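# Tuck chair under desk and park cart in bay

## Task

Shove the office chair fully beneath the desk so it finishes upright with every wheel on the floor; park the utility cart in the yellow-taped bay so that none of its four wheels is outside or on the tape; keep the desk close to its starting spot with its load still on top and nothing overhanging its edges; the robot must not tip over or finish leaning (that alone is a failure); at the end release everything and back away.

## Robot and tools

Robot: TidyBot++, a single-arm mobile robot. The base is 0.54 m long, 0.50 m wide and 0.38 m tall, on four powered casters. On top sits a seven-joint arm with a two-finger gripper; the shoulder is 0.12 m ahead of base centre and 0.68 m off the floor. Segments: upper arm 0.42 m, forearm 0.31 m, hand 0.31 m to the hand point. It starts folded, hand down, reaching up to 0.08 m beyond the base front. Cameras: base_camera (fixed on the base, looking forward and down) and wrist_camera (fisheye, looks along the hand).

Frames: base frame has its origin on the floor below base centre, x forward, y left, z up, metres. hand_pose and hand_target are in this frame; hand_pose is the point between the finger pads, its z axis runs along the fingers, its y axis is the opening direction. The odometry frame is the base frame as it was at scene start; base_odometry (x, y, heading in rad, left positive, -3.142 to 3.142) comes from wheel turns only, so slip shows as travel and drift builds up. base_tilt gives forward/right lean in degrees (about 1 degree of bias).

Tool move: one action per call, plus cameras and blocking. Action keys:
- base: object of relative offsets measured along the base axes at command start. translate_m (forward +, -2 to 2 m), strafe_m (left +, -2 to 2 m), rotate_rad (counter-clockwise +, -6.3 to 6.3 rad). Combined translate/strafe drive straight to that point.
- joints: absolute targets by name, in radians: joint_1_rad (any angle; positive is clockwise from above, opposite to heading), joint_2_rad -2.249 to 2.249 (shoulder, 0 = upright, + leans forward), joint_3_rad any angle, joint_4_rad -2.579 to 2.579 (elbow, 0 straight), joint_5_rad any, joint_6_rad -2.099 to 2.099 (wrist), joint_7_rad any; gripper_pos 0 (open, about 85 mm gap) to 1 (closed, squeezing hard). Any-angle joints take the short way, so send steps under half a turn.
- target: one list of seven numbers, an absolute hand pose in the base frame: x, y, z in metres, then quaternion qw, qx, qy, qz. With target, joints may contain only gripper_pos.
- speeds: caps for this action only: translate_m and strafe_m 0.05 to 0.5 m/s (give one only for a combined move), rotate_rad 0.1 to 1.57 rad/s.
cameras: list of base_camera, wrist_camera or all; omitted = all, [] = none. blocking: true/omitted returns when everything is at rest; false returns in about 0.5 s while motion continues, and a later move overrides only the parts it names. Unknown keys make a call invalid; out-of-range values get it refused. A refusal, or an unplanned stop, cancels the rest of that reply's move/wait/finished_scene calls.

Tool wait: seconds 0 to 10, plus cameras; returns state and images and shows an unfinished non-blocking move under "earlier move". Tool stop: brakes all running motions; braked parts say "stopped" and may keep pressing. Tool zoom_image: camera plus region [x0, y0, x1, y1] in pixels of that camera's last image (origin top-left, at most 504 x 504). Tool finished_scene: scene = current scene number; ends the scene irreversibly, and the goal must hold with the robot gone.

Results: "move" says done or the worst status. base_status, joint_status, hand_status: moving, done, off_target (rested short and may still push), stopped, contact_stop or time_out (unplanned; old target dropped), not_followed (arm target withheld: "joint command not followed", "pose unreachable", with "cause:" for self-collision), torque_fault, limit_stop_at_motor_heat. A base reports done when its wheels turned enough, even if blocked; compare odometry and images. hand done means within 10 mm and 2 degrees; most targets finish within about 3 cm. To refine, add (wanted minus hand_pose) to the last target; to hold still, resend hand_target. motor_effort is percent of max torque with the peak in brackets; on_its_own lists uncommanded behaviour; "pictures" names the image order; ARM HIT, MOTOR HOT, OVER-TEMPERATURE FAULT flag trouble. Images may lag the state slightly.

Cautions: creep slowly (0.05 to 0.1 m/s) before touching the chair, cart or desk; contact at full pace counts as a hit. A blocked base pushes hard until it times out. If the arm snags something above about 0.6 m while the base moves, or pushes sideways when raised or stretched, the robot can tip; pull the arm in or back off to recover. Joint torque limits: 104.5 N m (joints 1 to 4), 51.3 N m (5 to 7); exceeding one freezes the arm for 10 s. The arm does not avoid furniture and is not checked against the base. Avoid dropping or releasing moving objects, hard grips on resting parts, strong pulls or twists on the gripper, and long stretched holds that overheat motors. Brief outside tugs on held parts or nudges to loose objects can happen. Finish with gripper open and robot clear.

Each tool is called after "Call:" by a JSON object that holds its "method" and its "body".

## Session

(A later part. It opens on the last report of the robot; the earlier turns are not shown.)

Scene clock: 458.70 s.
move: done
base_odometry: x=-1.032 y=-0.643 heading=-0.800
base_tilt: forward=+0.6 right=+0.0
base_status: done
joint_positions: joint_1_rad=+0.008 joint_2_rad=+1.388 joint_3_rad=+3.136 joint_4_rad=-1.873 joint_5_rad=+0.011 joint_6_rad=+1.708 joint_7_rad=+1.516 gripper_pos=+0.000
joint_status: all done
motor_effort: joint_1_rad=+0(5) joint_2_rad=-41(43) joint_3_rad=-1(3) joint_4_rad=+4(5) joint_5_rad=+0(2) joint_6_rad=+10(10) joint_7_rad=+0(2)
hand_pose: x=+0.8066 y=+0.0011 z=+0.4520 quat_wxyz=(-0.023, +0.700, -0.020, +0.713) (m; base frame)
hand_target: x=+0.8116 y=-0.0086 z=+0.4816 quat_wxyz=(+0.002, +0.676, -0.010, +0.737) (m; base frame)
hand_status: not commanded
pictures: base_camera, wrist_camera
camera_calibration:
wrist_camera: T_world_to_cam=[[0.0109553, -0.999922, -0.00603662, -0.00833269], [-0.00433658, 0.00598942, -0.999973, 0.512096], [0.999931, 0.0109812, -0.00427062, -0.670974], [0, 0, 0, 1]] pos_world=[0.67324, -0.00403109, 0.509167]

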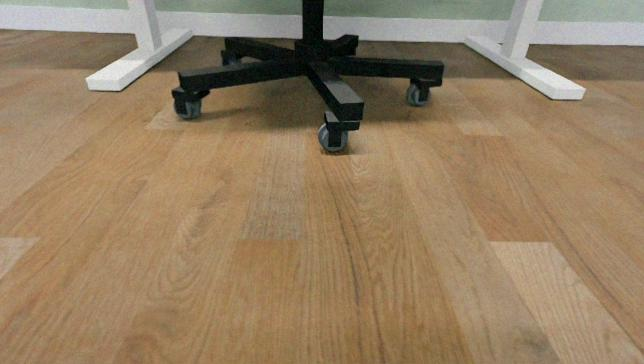

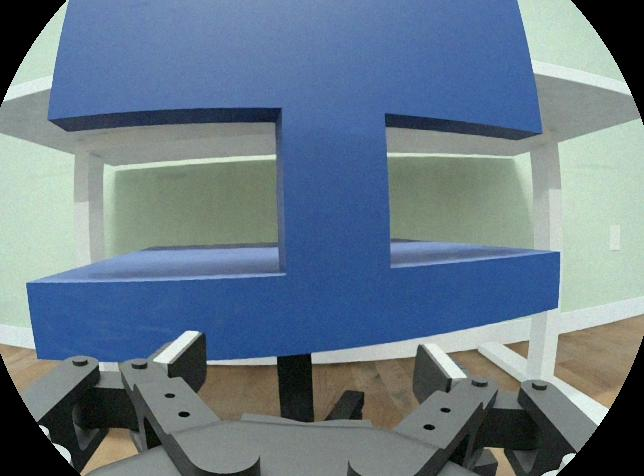

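Call:
{"method": "move", "body": {"base": {"translate_m":0.15,"strafe_m":0.02}, "speeds": {"translate_m":0.06}}}

Call:
{"method": "move", "body": {"base": {"translate_m":0.12}, "speeds": {"translate_m":0.05}}}

Scene clock: 465.93 s.
move: done
base_odometry: x=-0.913 y=-0.737 heading=-0.800
base_tilt: forward=+0.7 right=+0.0
base_status: done
joint_positions: joint_1_rad=+0.009 joint_2_rad=+1.397 joint_3_rad=+3.136 joint_4_rad=-1.896 joint_5_rad=+0.009 joint_6_rad=+1.718 joint_7_rad=+1.519 gripper_pos=+0.000
joint_status: not commanded
motor_effort: joint_1_rad=+1(5) joint_2_rad=-44(47) joint_3_rad=+0(2) joint_4_rad=+6(14) joint_5_rad=-2(5) joint_6_rad=+9(11) joint_7_rad=+0(1)
hand_pose: x=+0.7971 y=-0.0003 z=+0.4421 quat_wxyz=(-0.021, +0.709, -0.021, +0.705) (m; base frame)
hand_target: x=+0.8116 y=-0.0086 z=+0.4816 quat_wxyz=(+0.002, +0.676, -0.010, +0.737) (m; base frame)
hand_status: not commanded
pictures: base_camera, wrist_camera
camera_calibration:
wrist_camera: T_world_to_cam=[[0.00753891, -0.999966, -0.00343365, -0.00808337], [-0.0275826, 0.00322449, -0.999614, 0.520484], [0.999591, 0.00763071, -0.0275574, -0.650914], [0, 0, 0, 1]] pos_world=[0.665065, -0.00479446, 0.502318]

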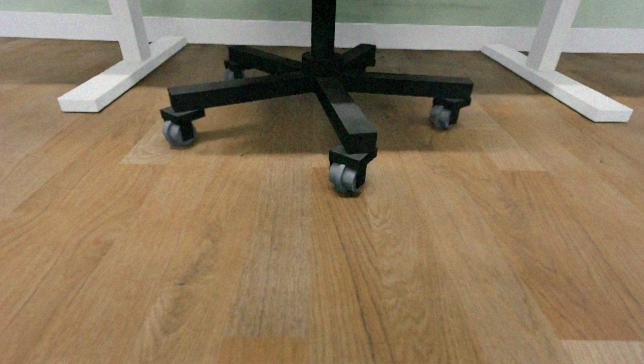

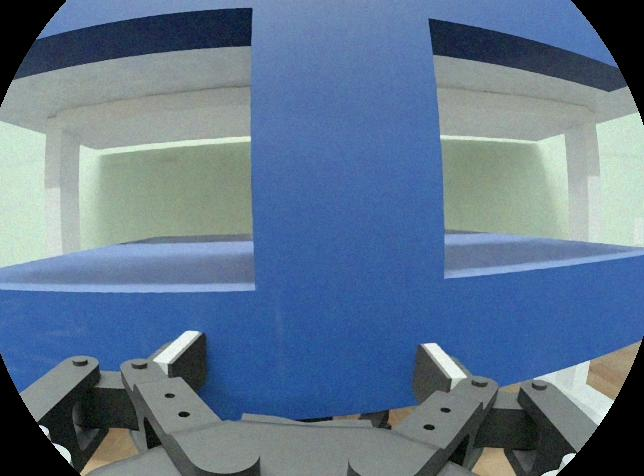

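Scene clock: 468.83 s.
move: done
base_odometry: x=-0.829 y=-0.822 heading=-0.800
base_tilt: forward=+0.6 right=+0.0
base_status: done
joint_positions: joint_1_rad=+0.029 joint_2_rad=+1.398 joint_3_rad=+3.136 joint_4_rad=-1.902 joint_5_rad=-0.006 joint_6_rad=+1.727 joint_7_rad=+1.519 gripper_pos=+0.000
joint_status: not commanded
motor_effort: joint_1_rad=-1(6) joint_2_rad=-43(47) joint_3_rad=-1(4) joint_4_rad=+7(14) joint_5_rad=+2(7) joint_6_rad=+9(11) joint_7_rad=+0(2)
hand_pose: x=+0.7950 y=-0.0183 z=+0.4434 quat_wxyz=(-0.008, +0.707, -0.032, +0.706) (m; base frame)
hand_target: x=+0.8116 y=-0.0086 z=+0.4816 quat_wxyz=(+0.002, +0.676, -0.010, +0.737) (m; base frame)
hand_status: not commanded
pictures: base_camera, wrist_camera
camera_calibration:
wrist_camera: T_world_to_cam=[[-0.02706, -0.999634, -0.000294965, -0.0000210825], [-0.023933, 0.000942853, -0.999713, 0.518883], [0.999347, -0.0270452, -0.0239498, -0.650697], [0, 0, 0, 1]] pos_world=[0.66269, -0.0181085, 0.50315]

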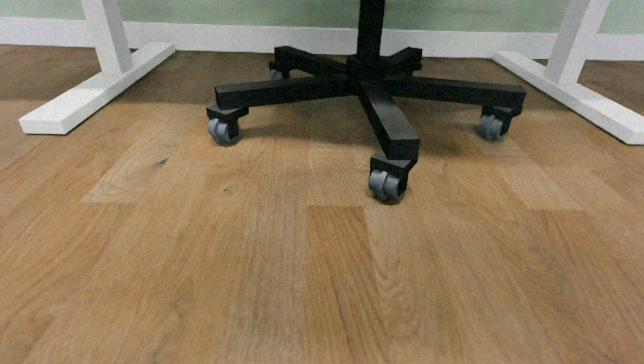

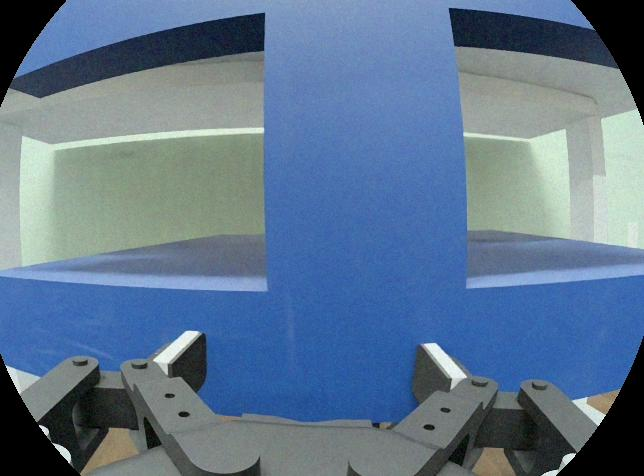

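Call:
{"method": "move", "body": {"base": {"translate_m":-0.04}, "speeds": {"translate_m":0.08}, "cameras": []}}

Call:
{"method": "move", "body": {"base": {"strafe_m":-0.045}, "cameras": []}}

Call:
{"method": "move", "body": {"base": {"translate_m":0.14}, "speeds": {"translate_m":0.05}}}

Scene clock: 472.17 s.
move: done
base_odometry: x=-0.857 y=-0.794 heading=-0.801
base_tilt: forward=+0.7 right=+0.0
base_status: done
joint_positions: joint_1_rad=+0.029 joint_2_rad=+1.389 joint_3_rad=+3.136 joint_4_rad=-1.887 joint_5_rad=-0.006 joint_6_rad=+1.727 joint_7_rad=+1.519 gripper_pos=+0.000
joint_status: not commanded
motor_effort: joint_1_rad=+1(2) joint_2_rad=-41(43) joint_3_rad=-1(2) joint_4_rad=+4(6) joint_5_rad=+0(3) joint_6_rad=+9(10) joint_7_rad=+0(1)
hand_pose: x=+0.8017 y=-0.0185 z=+0.4535 quat_wxyz=(-0.008, +0.698, -0.032, +0.715) (m; base frame)
hand_target: x=+0.8116 y=-0.0086 z=+0.4816 quat_wxyz=(+0.002, +0.676, -0.010, +0.737) (m; base frame)
hand_status: not commanded
pictures: none
No camera images: "cameras" was empty.

Scene clock: 473.20 s.
move: done
base_odometry: x=-0.889 y=-0.825 heading=-0.801
base_tilt: forward=+0.7 right=+0.0
base_status: done
joint_positions: joint_1_rad=+0.029 joint_2_rad=+1.389 joint_3_rad=+3.136 joint_4_rad=-1.887 joint_5_rad=-0.006 joint_6_rad=+1.727 joint_7_rad=+1.519 gripper_pos=+0.000
joint_status: not commanded
motor_effort: joint_1_rad=+0(4) joint_2_rad=-42(42) joint_3_rad=-1(3) joint_4_rad=+4(5) joint_5_rad=+0(2) joint_6_rad=+10(10) joint_7_rad=+0(1)
hand_pose: x=+0.8017 y=-0.0181 z=+0.4535 quat_wxyz=(-0.008, +0.698, -0.031, +0.715) (m; base frame)
hand_target: x=+0.8116 y=-0.0086 z=+0.4816 quat_wxyz=(+0.002, +0.676, -0.010, +0.737) (m; base frame)
hand_status: not commanded
pictures: none
No camera images: "cameras" was empty.

Scene clock: 476.53 s.
move: done
base_odometry: x=-0.793 y=-0.925 heading=-0.800
base_tilt: forward=+0.6 right=+0.0
base_status: done
joint_positions: joint_1_rad=+0.043 joint_2_rad=+1.427 joint_3_rad=+3.139 joint_4_rad=-2.043 joint_5_rad=-0.008 joint_6_rad=+1.792 joint_7_rad=+1.522 gripper_pos=+0.000
joint_status: not commanded
motor_effort: joint_1_rad=-4(9) joint_2_rad=-46(52) joint_3_rad=-3(6) joint_4_rad=+26(38) joint_5_rad=+0(8) joint_6_rad=-4(10) joint_7_rad=+2(3)
hand_pose: x=+0.7429 y=-0.0268 z=+0.4112 quat_wxyz=(+0.000, +0.743, -0.037, +0.668) (m; base frame)
hand_target: x=+0.8116 y=-0.0086 z=+0.4816 quat_wxyz=(+0.002, +0.676, -0.010, +0.737) (m; base frame)
hand_status: not commanded
pictures: base_camera, wrist_camera
camera_calibration:
wrist_camera: T_world_to_cam=[[-0.0421164, -0.999093, 0.00626966, -0.00136721], [-0.129194, -0.000776634, -0.991619, 0.56033], [0.990725, -0.0425734, -0.129044, -0.550363], [0, 0, 0, 1]] pos_world=[0.617592, -0.0243617, 0.484621]

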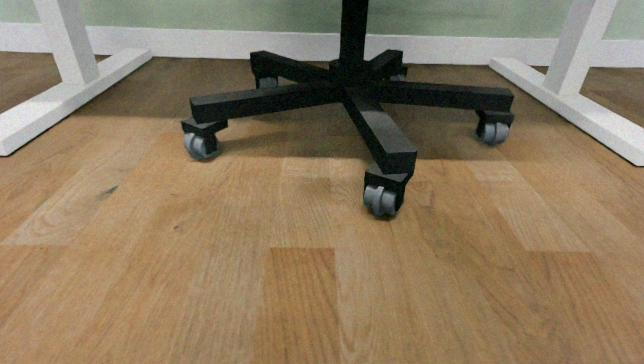

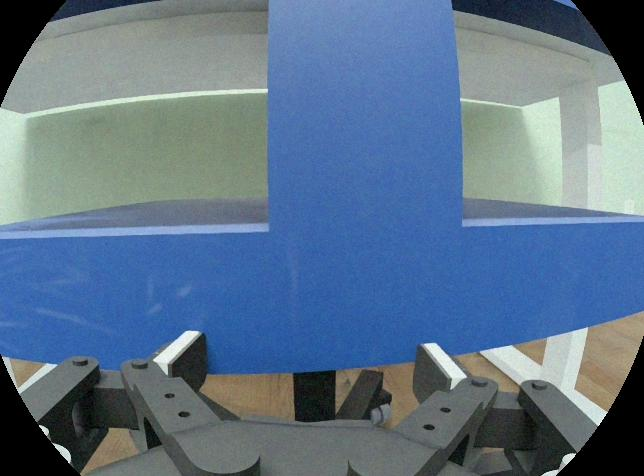

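Call:
{"method": "move", "body": {"base": {"translate_m":-0.15}, "speeds": {"translate_m":0.08}}}

Call:
{"method": "move", "body": {"base": {"translate_m":-0.5}, "joints": {"joint_1_rad":0,"joint_2_rad":-0.4,"joint_3_rad":3.14,"joint_4_rad":-2.5,"joint_5_rad":0,"joint_6_rad":0.2,"joint_7_rad":1.57}}}

Scene clock: 481.67 s.
move: done
base_odometry: x=-0.897 y=-0.817 heading=-0.800
base_tilt: forward=+0.6 right=+0.0
base_status: done
joint_positions: joint_1_rad=+0.040 joint_2_rad=+1.380 joint_3_rad=+3.139 joint_4_rad=-1.890 joint_5_rad=-0.008 joint_6_rad=+1.759 joint_7_rad=+1.526 gripper_pos=+0.000
joint_status: not commanded
motor_effort: joint_1_rad=+1(4) joint_2_rad=-41(52) joint_3_rad=-1(4) joint_4_rad=+4(27) joint_5_rad=+1(2) joint_6_rad=+9(13) joint_7_rad=+1(3)
hand_pose: x=+0.8022 y=-0.0272 z=+0.4686 quat_wxyz=(+0.000, +0.685, -0.032, +0.728) (m; base frame)
hand_target: x=+0.8116 y=-0.0086 z=+0.4816 quat_wxyz=(+0.002, +0.676, -0.010, +0.737) (m; base frame)
hand_status: not commanded
pictures: base_camera, wrist_camera
camera_calibration:
wrist_camera: T_world_to_cam=[[-0.0405482, -0.999133, 0.00939298, -0.00236455], [0.0375989, -0.0109198, -0.999233, 0.49442], [0.99847, -0.040164, 0.0380091, -0.686157], [0, 0, 0, 1]] pos_world=[0.666422, -0.0245223, 0.520143]

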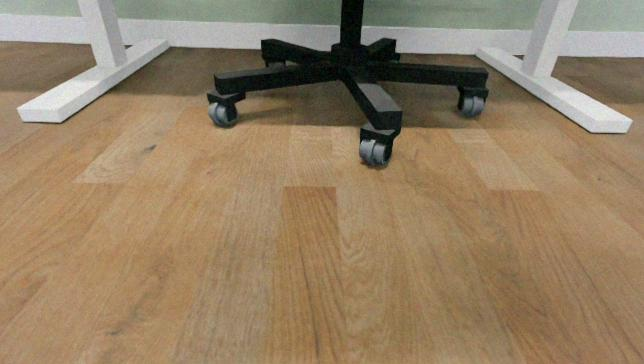

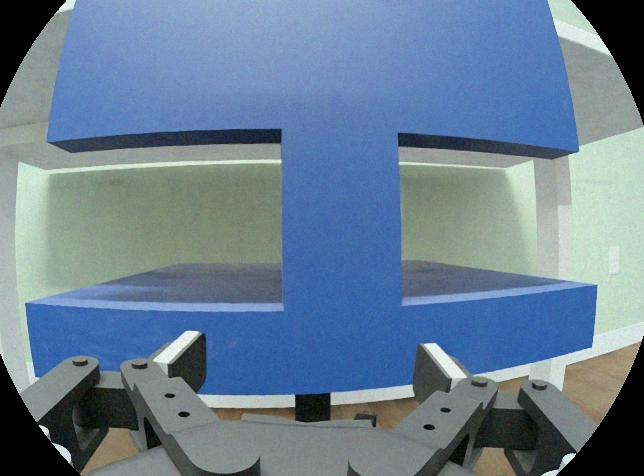

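Scene clock: 484.93 s.
move: done
base_odometry: x=-1.246 y=-0.459 heading=-0.800
base_tilt: forward=+0.6 right=-0.1
base_status: done
joint_positions: joint_1_rad=+0.024 joint_2_rad=-0.388 joint_3_rad=+3.139 joint_4_rad=-2.485 joint_5_rad=-0.008 joint_6_rad=+0.274 joint_7_rad=+1.526 gripper_pos=+0.000
joint_status: all done
motor_effort: joint_1_rad=+0(2) joint_2_rad=-6(45) joint_3_rad=+0(2) joint_4_rad=+20(22) joint_5_rad=+0(1) joint_6_rad=+9(11) joint_7_rad=+0(2)
hand_pose: x=+0.5329 y=-0.0080 z=+0.8359 quat_wxyz=(-0.008, +0.790, -0.030, +0.613) (m; base frame)
hand_target: x=+0.5211 y=+0.0020 z=+0.8100 quat_wxyz=(+0.000, +0.813, +0.000, +0.582) (m; base frame)
hand_status: not commanded
pictures: base_camera, wrist_camera
camera_calibration:
wrist_camera: T_world_to_cam=[[-0.0157228, -0.999873, 0.00269027, -0.00516295], [-0.270388, 0.00166142, -0.96275, 1.00551], [0.962623, -0.0158645, -0.27038, -0.153425], [0, 0, 0, 1]] pos_world=[0.419488, -0.00926688, 0.926586]

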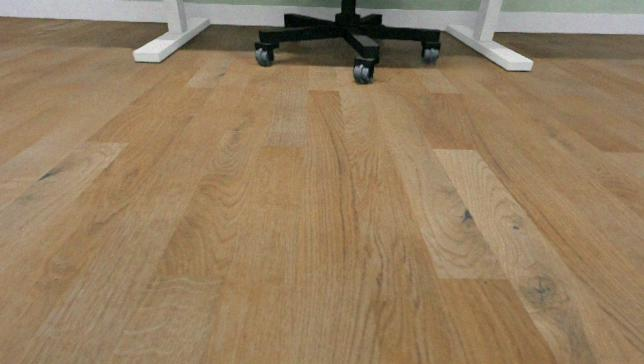

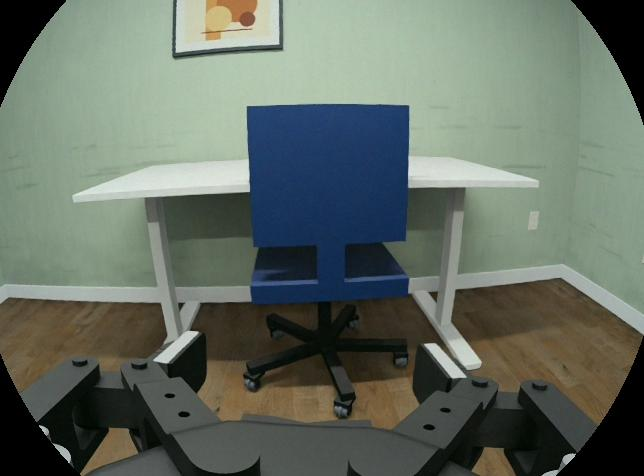

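Call:
{"method": "move", "body": {"joints": {"joint_1_rad":0.0,"joint_2_rad":1.38,"joint_3_rad":3.13,"joint_4_rad":-1.87,"joint_5_rad":0,"joint_6_rad":1.72,"joint_7_rad":1.6}, "cameras": []}}

Call:
{"method": "move", "body": {"base": {"translate_m":0.57}, "speeds": {"translate_m":0.12}}}

Call:
{"method": "move", "body": {"base": {"translate_m":0.08}, "speeds": {"translate_m":0.05}}}

Scene clock: 492.23 s.
move: done
base_odometry: x=-1.246 y=-0.459 heading=-0.800
base_tilt: forward=+0.6 right=+0.0
base_status: not commanded
joint_positions: joint_1_rad=+0.024 joint_2_rad=+1.390 joint_3_rad=+3.139 joint_4_rad=-1.898 joint_5_rad=-0.008 joint_6_rad=+1.646 joint_7_rad=+1.545 gripper_pos=+0.000
joint_status: all done
motor_effort: joint_1_rad=+0(1) joint_2_rad=-41(44) joint_3_rad=-1(2) joint_4_rad=+2(21) joint_5_rad=+0(1) joint_6_rad=+10(11) joint_7_rad=+0(2)
hand_pose: x=+0.7971 y=-0.0162 z=+0.4242 quat_wxyz=(+0.001, +0.732, -0.021, +0.681) (m; base frame)
hand_target: x=+0.8091 y=+0.0054 z=+0.4619 quat_wxyz=(+0.006, +0.693, +0.007, +0.721) (m; base frame)
hand_status: not commanded
pictures: none
No camera images: "cameras" was empty.

Scene clock: 497.53 s.
move: done
base_odometry: x=-0.849 y=-0.867 heading=-0.800
base_tilt: forward=+0.7 right=+0.0
base_status: done
joint_positions: joint_1_rad=+0.023 joint_2_rad=+1.391 joint_3_rad=+3.139 joint_4_rad=-1.889 joint_5_rad=-0.008 joint_6_rad=+1.649 joint_7_rad=+1.546 gripper_pos=+0.000
joint_status: not commanded
motor_effort: joint_1_rad=+0(1) joint_2_rad=-41(43) joint_3_rad=-1(2) joint_4_rad=+4(5) joint_5_rad=+0(1) joint_6_rad=+9(11) joint_7_rad=+0(1)
hand_pose: x=+0.8000 y=-0.0155 z=+0.4269 quat_wxyz=(+0.001, +0.728, -0.021, +0.685) (m; base frame)
hand_target: x=+0.8091 y=+0.0054 z=+0.4619 quat_wxyz=(+0.006, +0.693, +0.007, +0.721) (m; base frame)
hand_status: not commanded
pictures: base_camera, wrist_camera
camera_calibration:
wrist_camera: T_world_to_cam=[[-0.0211677, -0.999368, 0.0285694, -0.0141123], [-0.0834971, -0.0267089, -0.99615, 0.54826], [0.996283, -0.0234716, -0.0828789, -0.628329], [0, 0, 0, 1]] pos_world=[0.671473, -0.0142079, 0.494477]

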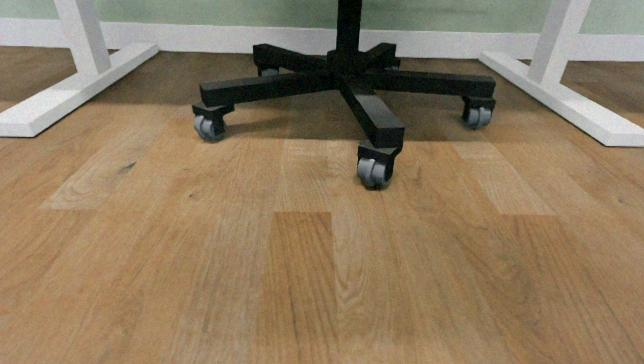

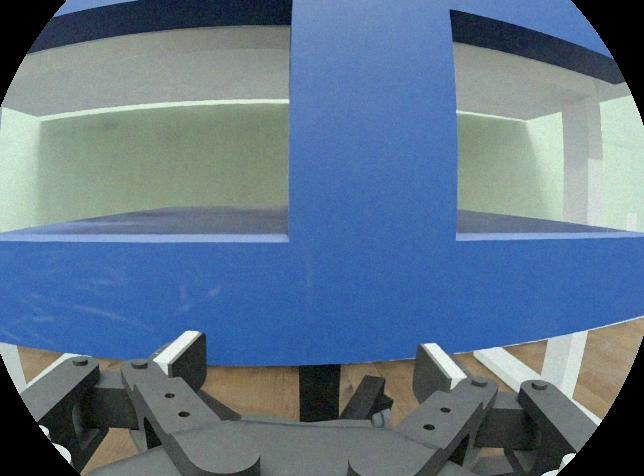

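Scene clock: 499.93 s.
move: done
base_odometry: x=-0.793 y=-0.925 heading=-0.800
base_tilt: forward=+0.7 right=-0.1
base_status: done
joint_positions: joint_1_rad=+0.016 joint_2_rad=+1.443 joint_3_rad=+3.139 joint_4_rad=-1.900 joint_5_rad=-0.006 joint_6_rad=+1.673 joint_7_rad=+1.571 gripper_pos=+0.000
joint_status: not commanded
motor_effort: joint_1_rad=+1(6) joint_2_rad=-51(57) joint_3_rad=-1(4) joint_4_rad=+7(33) joint_5_rad=+0(2) joint_6_rad=+15(20) joint_7_rad=-1(2)
hand_pose: x=+0.7832 y=-0.0103 z=+0.3964 quat_wxyz=(+0.007, +0.741, -0.009, +0.671) (m; base frame)
hand_target: x=+0.8091 y=+0.0054 z=+0.4619 quat_wxyz=(+0.006, +0.693, +0.007, +0.721) (m; base frame)
hand_status: not commanded
pictures: base_camera, wrist_camera
camera_calibration:
wrist_camera: T_world_to_cam=[[-0.00884713, -0.998552, 0.053062, -0.027677], [-0.122431, -0.0515831, -0.991136, 0.544862], [0.992438, -0.0152651, -0.121797, -0.595416], [0, 0, 0, 1]] pos_world=[0.657376, -0.00862032, 0.468981]

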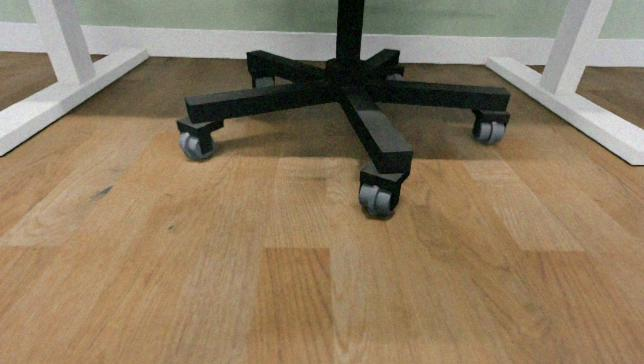

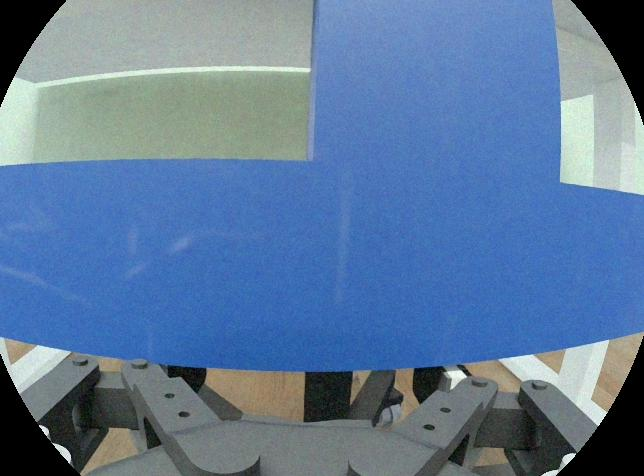

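Call:
{"method": "move", "body": {"base": {"translate_m":-0.15}, "speeds": {"translate_m":0.08}, "cameras": []}}

Call:
{"method": "move", "body": {"joints": {"joint_1_rad":0.02,"joint_2_rad":1.32,"joint_3_rad":3.13,"joint_4_rad":-1.87,"joint_5_rad":0,"joint_6_rad":1.74,"joint_7_rad":1.6}}}

Call:
{"method": "move", "body": {"base": {"translate_m":0.13}, "speeds": {"translate_m":0.05}}}

Scene clock: 504.27 s.
move: done
base_odometry: x=-0.897 y=-0.817 heading=-0.801
base_tilt: forward=+0.7 right=+0.0
base_status: done
joint_positions: joint_1_rad=+0.016 joint_2_rad=+1.399 joint_3_rad=+3.139 joint_4_rad=-1.892 joint_5_rad=-0.006 joint_6_rad=+1.677 joint_7_rad=+1.573 gripper_pos=+0.000
joint_status: not commanded
motor_effort: joint_1_rad=+0(1) joint_2_rad=-41(53) joint_3_rad=+0(3) joint_4_rad=+4(6) joint_5_rad=+1(1) joint_6_rad=+10(18) joint_7_rad=+0(2)
hand_pose: x=+0.7976 y=-0.0105 z=+0.4291 quat_wxyz=(+0.007, +0.722, -0.008, +0.691) (m; base frame)
hand_target: x=+0.8091 y=+0.0054 z=+0.4619 quat_wxyz=(+0.006, +0.693, +0.007, +0.721) (m; base frame)
hand_status: not commanded
pictures: none
No camera images: "cameras" was empty.

Scene clock: 505.13 s.
move: done
base_odometry: x=-0.897 y=-0.817 heading=-0.801
base_tilt: forward=+0.6 right=+0.0
base_status: not commanded
joint_positions: joint_1_rad=+0.016 joint_2_rad=+1.338 joint_3_rad=+3.139 joint_4_rad=-1.891 joint_5_rad=-0.006 joint_6_rad=+1.679 joint_7_rad=+1.573 gripper_pos=+0.000
joint_status: all done
motor_effort: joint_1_rad=+0(1) joint_2_rad=-41(45) joint_3_rad=-1(2) joint_4_rad=+4(6) joint_5_rad=+0(1) joint_6_rad=+9(11) joint_7_rad=+0(1)
hand_pose: x=+0.8121 y=-0.0107 z=+0.4721 quat_wxyz=(+0.008, +0.700, -0.008, +0.714) (m; base frame)
hand_target: x=+0.8203 y=-0.0087 z=+0.5099 quat_wxyz=(+0.014, +0.663, +0.000, +0.748) (m; base frame)
hand_status: not commanded
pictures: base_camera, wrist_camera
camera_calibration:
wrist_camera: T_world_to_cam=[[-0.0153149, -0.998333, 0.0556461, -0.027874], [-0.0031194, -0.0556046, -0.998448, 0.529858], [0.999878, -0.0154647, -0.00226262, -0.677377], [0, 0, 0, 1]] pos_world=[0.678521, -0.00884048, 0.529054]

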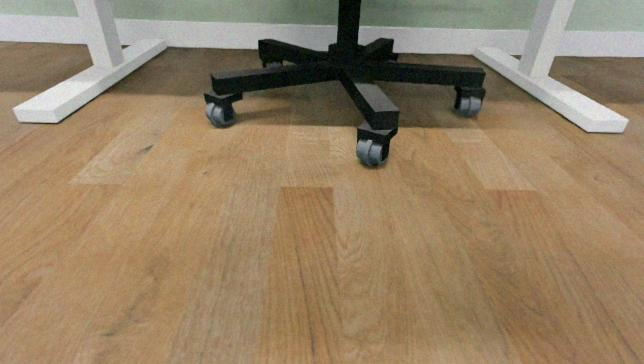

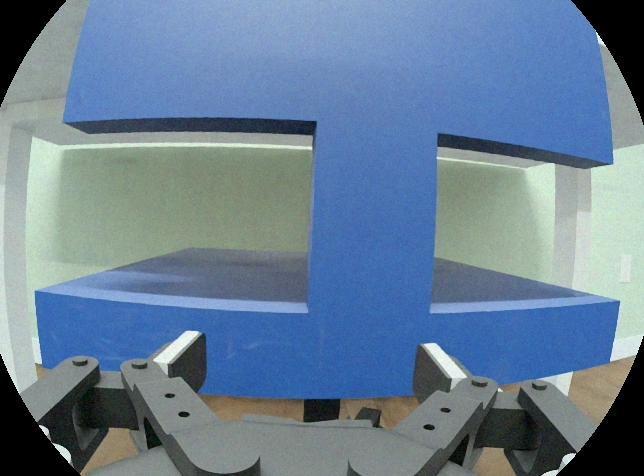

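Scene clock: 510.57 s.
move: time_out
base_odometry: x=-0.809 y=-0.909 heading=-0.802
base_tilt: forward=+0.6 right=+0.0
base_status: translate_m time_out (by the wheels' count: +0.127 of +0.130)
joint_positions: joint_1_rad=+0.024 joint_2_rad=+1.355 joint_3_rad=+3.139 joint_4_rad=-2.022 joint_5_rad=-0.006 joint_6_rad=+1.795 joint_7_rad=+1.576 gripper_pos=+0.000
joint_status: not commanded
motor_effort: joint_1_rad=-4(5) joint_2_rad=-44(48) joint_3_rad=-3(4) joint_4_rad=+26(35) joint_5_rad=-1(3) joint_6_rad=-5(10) joint_7_rad=+2(3)
hand_pose: x=+0.7676 y=-0.0150 z=+0.4624 quat_wxyz=(+0.012, +0.711, -0.009, +0.703) (m; base frame)
hand_target: x=+0.8203 y=-0.0087 z=+0.5099 quat_wxyz=(+0.014, +0.663, +0.000, +0.748) (m; base frame)
hand_status: not commanded
pictures: base_camera, wrist_camera
camera_calibration:
wrist_camera: T_world_to_cam=[[-0.0209519, -0.998006, 0.0595368, -0.029713], [-0.0357899, -0.058763, -0.99763, 0.544551], [0.99914, -0.0230331, -0.0344874, -0.617654], [0, 0, 0, 1]] pos_world=[0.63599, -0.0118808, 0.523728]

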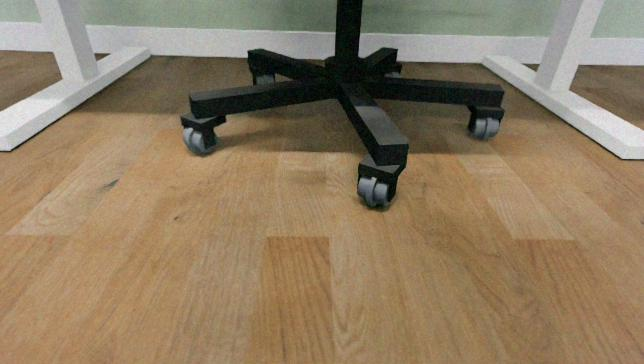

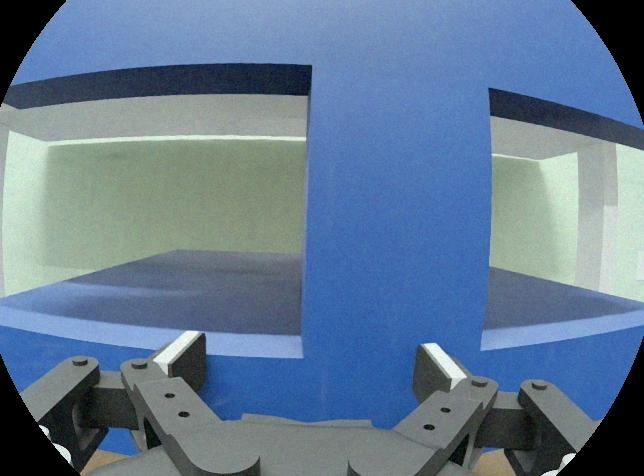

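Call:
{"method": "move", "body": {"base": {"translate_m":-0.35}, "speeds": {"translate_m":0.15}, "cameras": []}}

Call:
{"method": "move", "body": {"base": {"strafe_m":-0.7,"rotate_rad":0.85}, "speeds": {"strafe_m":0.3}, "joints": {"joint_1_rad":0,"joint_2_rad":-0.4,"joint_3_rad":3.14,"joint_4_rad":-2.5,"joint_5_rad":0,"joint_6_rad":0.1,"joint_7_rad":1.57}}}

Scene clock: 517.10 s.
move: done
base_odometry: x=-1.052 y=-0.657 heading=-0.802
base_tilt: forward=+0.6 right=+0.0
base_status: done
joint_positions: joint_1_rad=+0.024 joint_2_rad=+1.337 joint_3_rad=+3.139 joint_4_rad=-1.879 joint_5_rad=-0.006 joint_6_rad=+1.753 joint_7_rad=+1.576 gripper_pos=+0.000
joint_status: not commanded
motor_effort: joint_1_rad=+1(3) joint_2_rad=-42(48) joint_3_rad=-1(3) joint_4_rad=+5(27) joint_5_rad=+0(2) joint_6_rad=+9(11) joint_7_rad=+0(3)
hand_pose: x=+0.8143 y=-0.0161 z=+0.4997 quat_wxyz=(+0.012, +0.668, -0.009, +0.744) (m; base frame)
hand_target: x=+0.8203 y=-0.0087 z=+0.5099 quat_wxyz=(+0.014, +0.663, +0.000, +0.748) (m; base frame)
hand_status: not commanded
pictures: none
No camera images: "cameras" was empty.

Scene clock: 520.33 s.
move: done
base_odometry: x=-1.556 y=-1.144 heading=+0.048
base_tilt: forward=+0.6 right=+0.0
base_status: done
joint_positions: joint_1_rad=-0.004 joint_2_rad=-0.397 joint_3_rad=+3.132 joint_4_rad=-2.489 joint_5_rad=-0.005 joint_6_rad=+0.175 joint_7_rad=+1.576 gripper_pos=+0.000
joint_status: all done
motor_effort: joint_1_rad=+1(7) joint_2_rad=-5(46) joint_3_rad=+2(4) joint_4_rad=+20(22) joint_5_rad=-1(2) joint_6_rad=+9(11) joint_7_rad=+1(1)
hand_pose: x=+0.5215 y=+0.0071 z=+0.8072 quat_wxyz=(-0.002, +0.819, +0.007, +0.574) (m; base frame)
hand_target: x=+0.5095 y=+0.0020 z=+0.7811 quat_wxyz=(+0.000, +0.841, +0.000, +0.540) (m; base frame)
hand_status: not commanded
pictures: base_camera, wrist_camera
camera_calibration:
wrist_camera: T_world_to_cam=[[0.0387178, -0.99776, 0.0545609, -0.0604918], [-0.359746, -0.0648588, -0.930793, 0.996014], [0.932247, 0.0164102, -0.361451, -0.0608367], [0, 0, 0, 1]] pos_world=[0.417369, 0.00524233, 0.908394]

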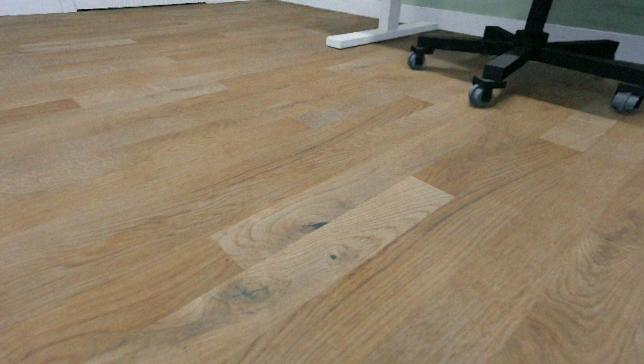

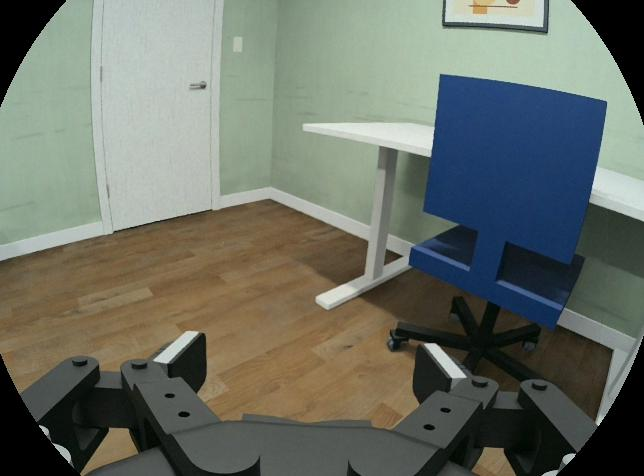

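Call:
{"method": "move", "body": {"base": {"strafe_m":-0.6,"translate_m":-0.1,"rotate_rad":0.4}}}

Scene clock: 527.03 s.
move: time_out
base_odometry: x=-1.619 y=-1.681 heading=+0.449
base_tilt: forward=+0.6 right=+0.0
base_status: translate_m time_out (by the wheels' count: -0.089 of -0.100); strafe_m time_out (by the wheels' count: -0.534 of -0.600); the other done
joint_positions: joint_1_rad=-0.002 joint_2_rad=-0.400 joint_3_rad=+3.139 joint_4_rad=-2.497 joint_5_rad=-0.005 joint_6_rad=+0.165 joint_7_rad=+1.576 gripper_pos=+0.000
joint_status: not commanded
motor_effort: joint_1_rad=+0(5) joint_2_rad=-6(14) joint_3_rad=+0(9) joint_4_rad=+21(27) joint_5_rad=-1(1) joint_6_rad=+9(11) joint_7_rad=+0(1)
hand_pose: x=+0.5183 y=+0.0027 z=+0.8014 quat_wxyz=(+0.000, +0.823, +0.002, +0.568) (m; base frame)
hand_target: x=+0.5095 y=+0.0020 z=+0.7811 quat_wxyz=(+0.000, +0.841, +0.000, +0.540) (m; base frame)
hand_status: not commanded
pictures: base_camera, wrist_camera
camera_calibration:
wrist_camera: T_world_to_cam=[[0.0296777, -0.99825, 0.0511416, -0.0569532], [-0.373668, -0.0585345, -0.925714, 0.992304], [0.927087, 0.00836301, -0.374752, -0.0464833], [0, 0, 0, 1]] pos_world=[0.415577, 0.00161931, 0.904083]

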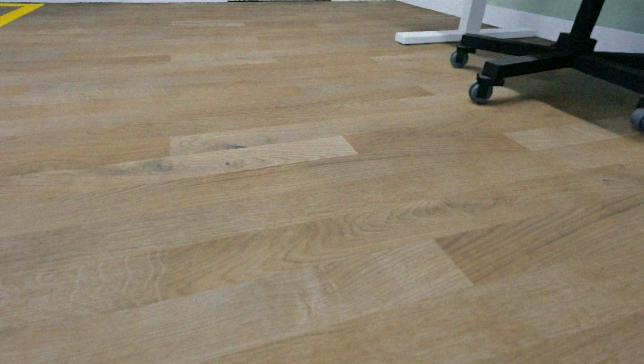

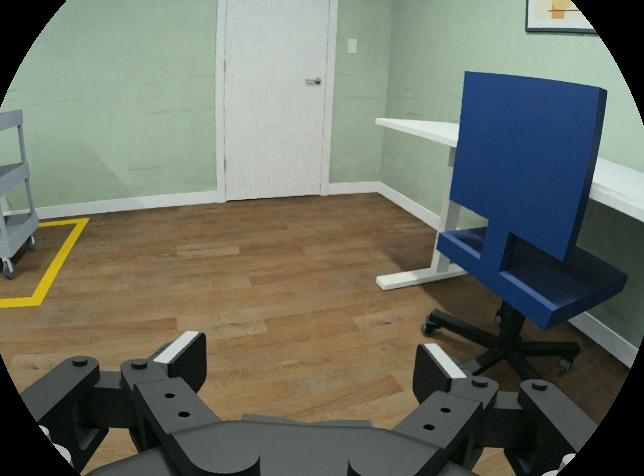

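Call:
{"method": "zoom_image", "body": {"camera": "wrist_camera", "region": [370, 50, 640, 340]}}

Scaled by 1.738.

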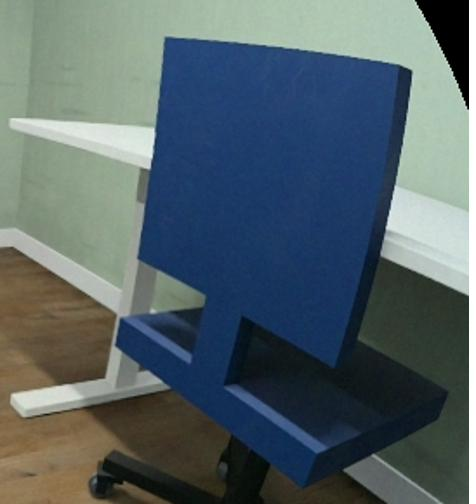

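Call:
{"method": "move", "body": {"base": {"strafe_m":0.08,"translate_m":-0.1}, "cameras": []}}

Call:
{"method": "finished_scene", "body": {"scene": 2}}

Scene clock: 535.53 s.
move: time_out
base_odometry: x=-1.736 y=-1.656 heading=+0.474
base_tilt: forward=+0.6 right=-0.1
base_status: translate_m time_out (by the wheels' count: -0.095 of -0.100); strafe_m time_out (by the wheels' count: +0.074 of +0.080)
joint_positions: joint_1_rad=-0.002 joint_2_rad=-0.399 joint_3_rad=+3.139 joint_4_rad=-2.497 joint_5_rad=-0.005 joint_6_rad=+0.165 joint_7_rad=+1.576 gripper_pos=+0.000
joint_status: not commanded
motor_effort: joint_1_rad=+0(2) joint_2_rad=-5(9) joint_3_rad=+0(5) joint_4_rad=+20(21) joint_5_rad=+0(1) joint_6_rad=+8(10) joint_7_rad=+1(1)
hand_pose: x=+0.5183 y=+0.0028 z=+0.8012 quat_wxyz=(+0.000, +0.823, +0.002, +0.568) (m; base frame)
hand_target: x=+0.5095 y=+0.0020 z=+0.7811 quat_wxyz=(+0.000, +0.841, +0.000, +0.540) (m; base frame)
hand_status: not commanded
pictures: none
No camera images: "cameras" was empty.

not run: a stop that you did not command came earlier in this reply.

Call:
{"method": "finished_scene", "body": {"scene": 2}}

The scene is finished: the task was done.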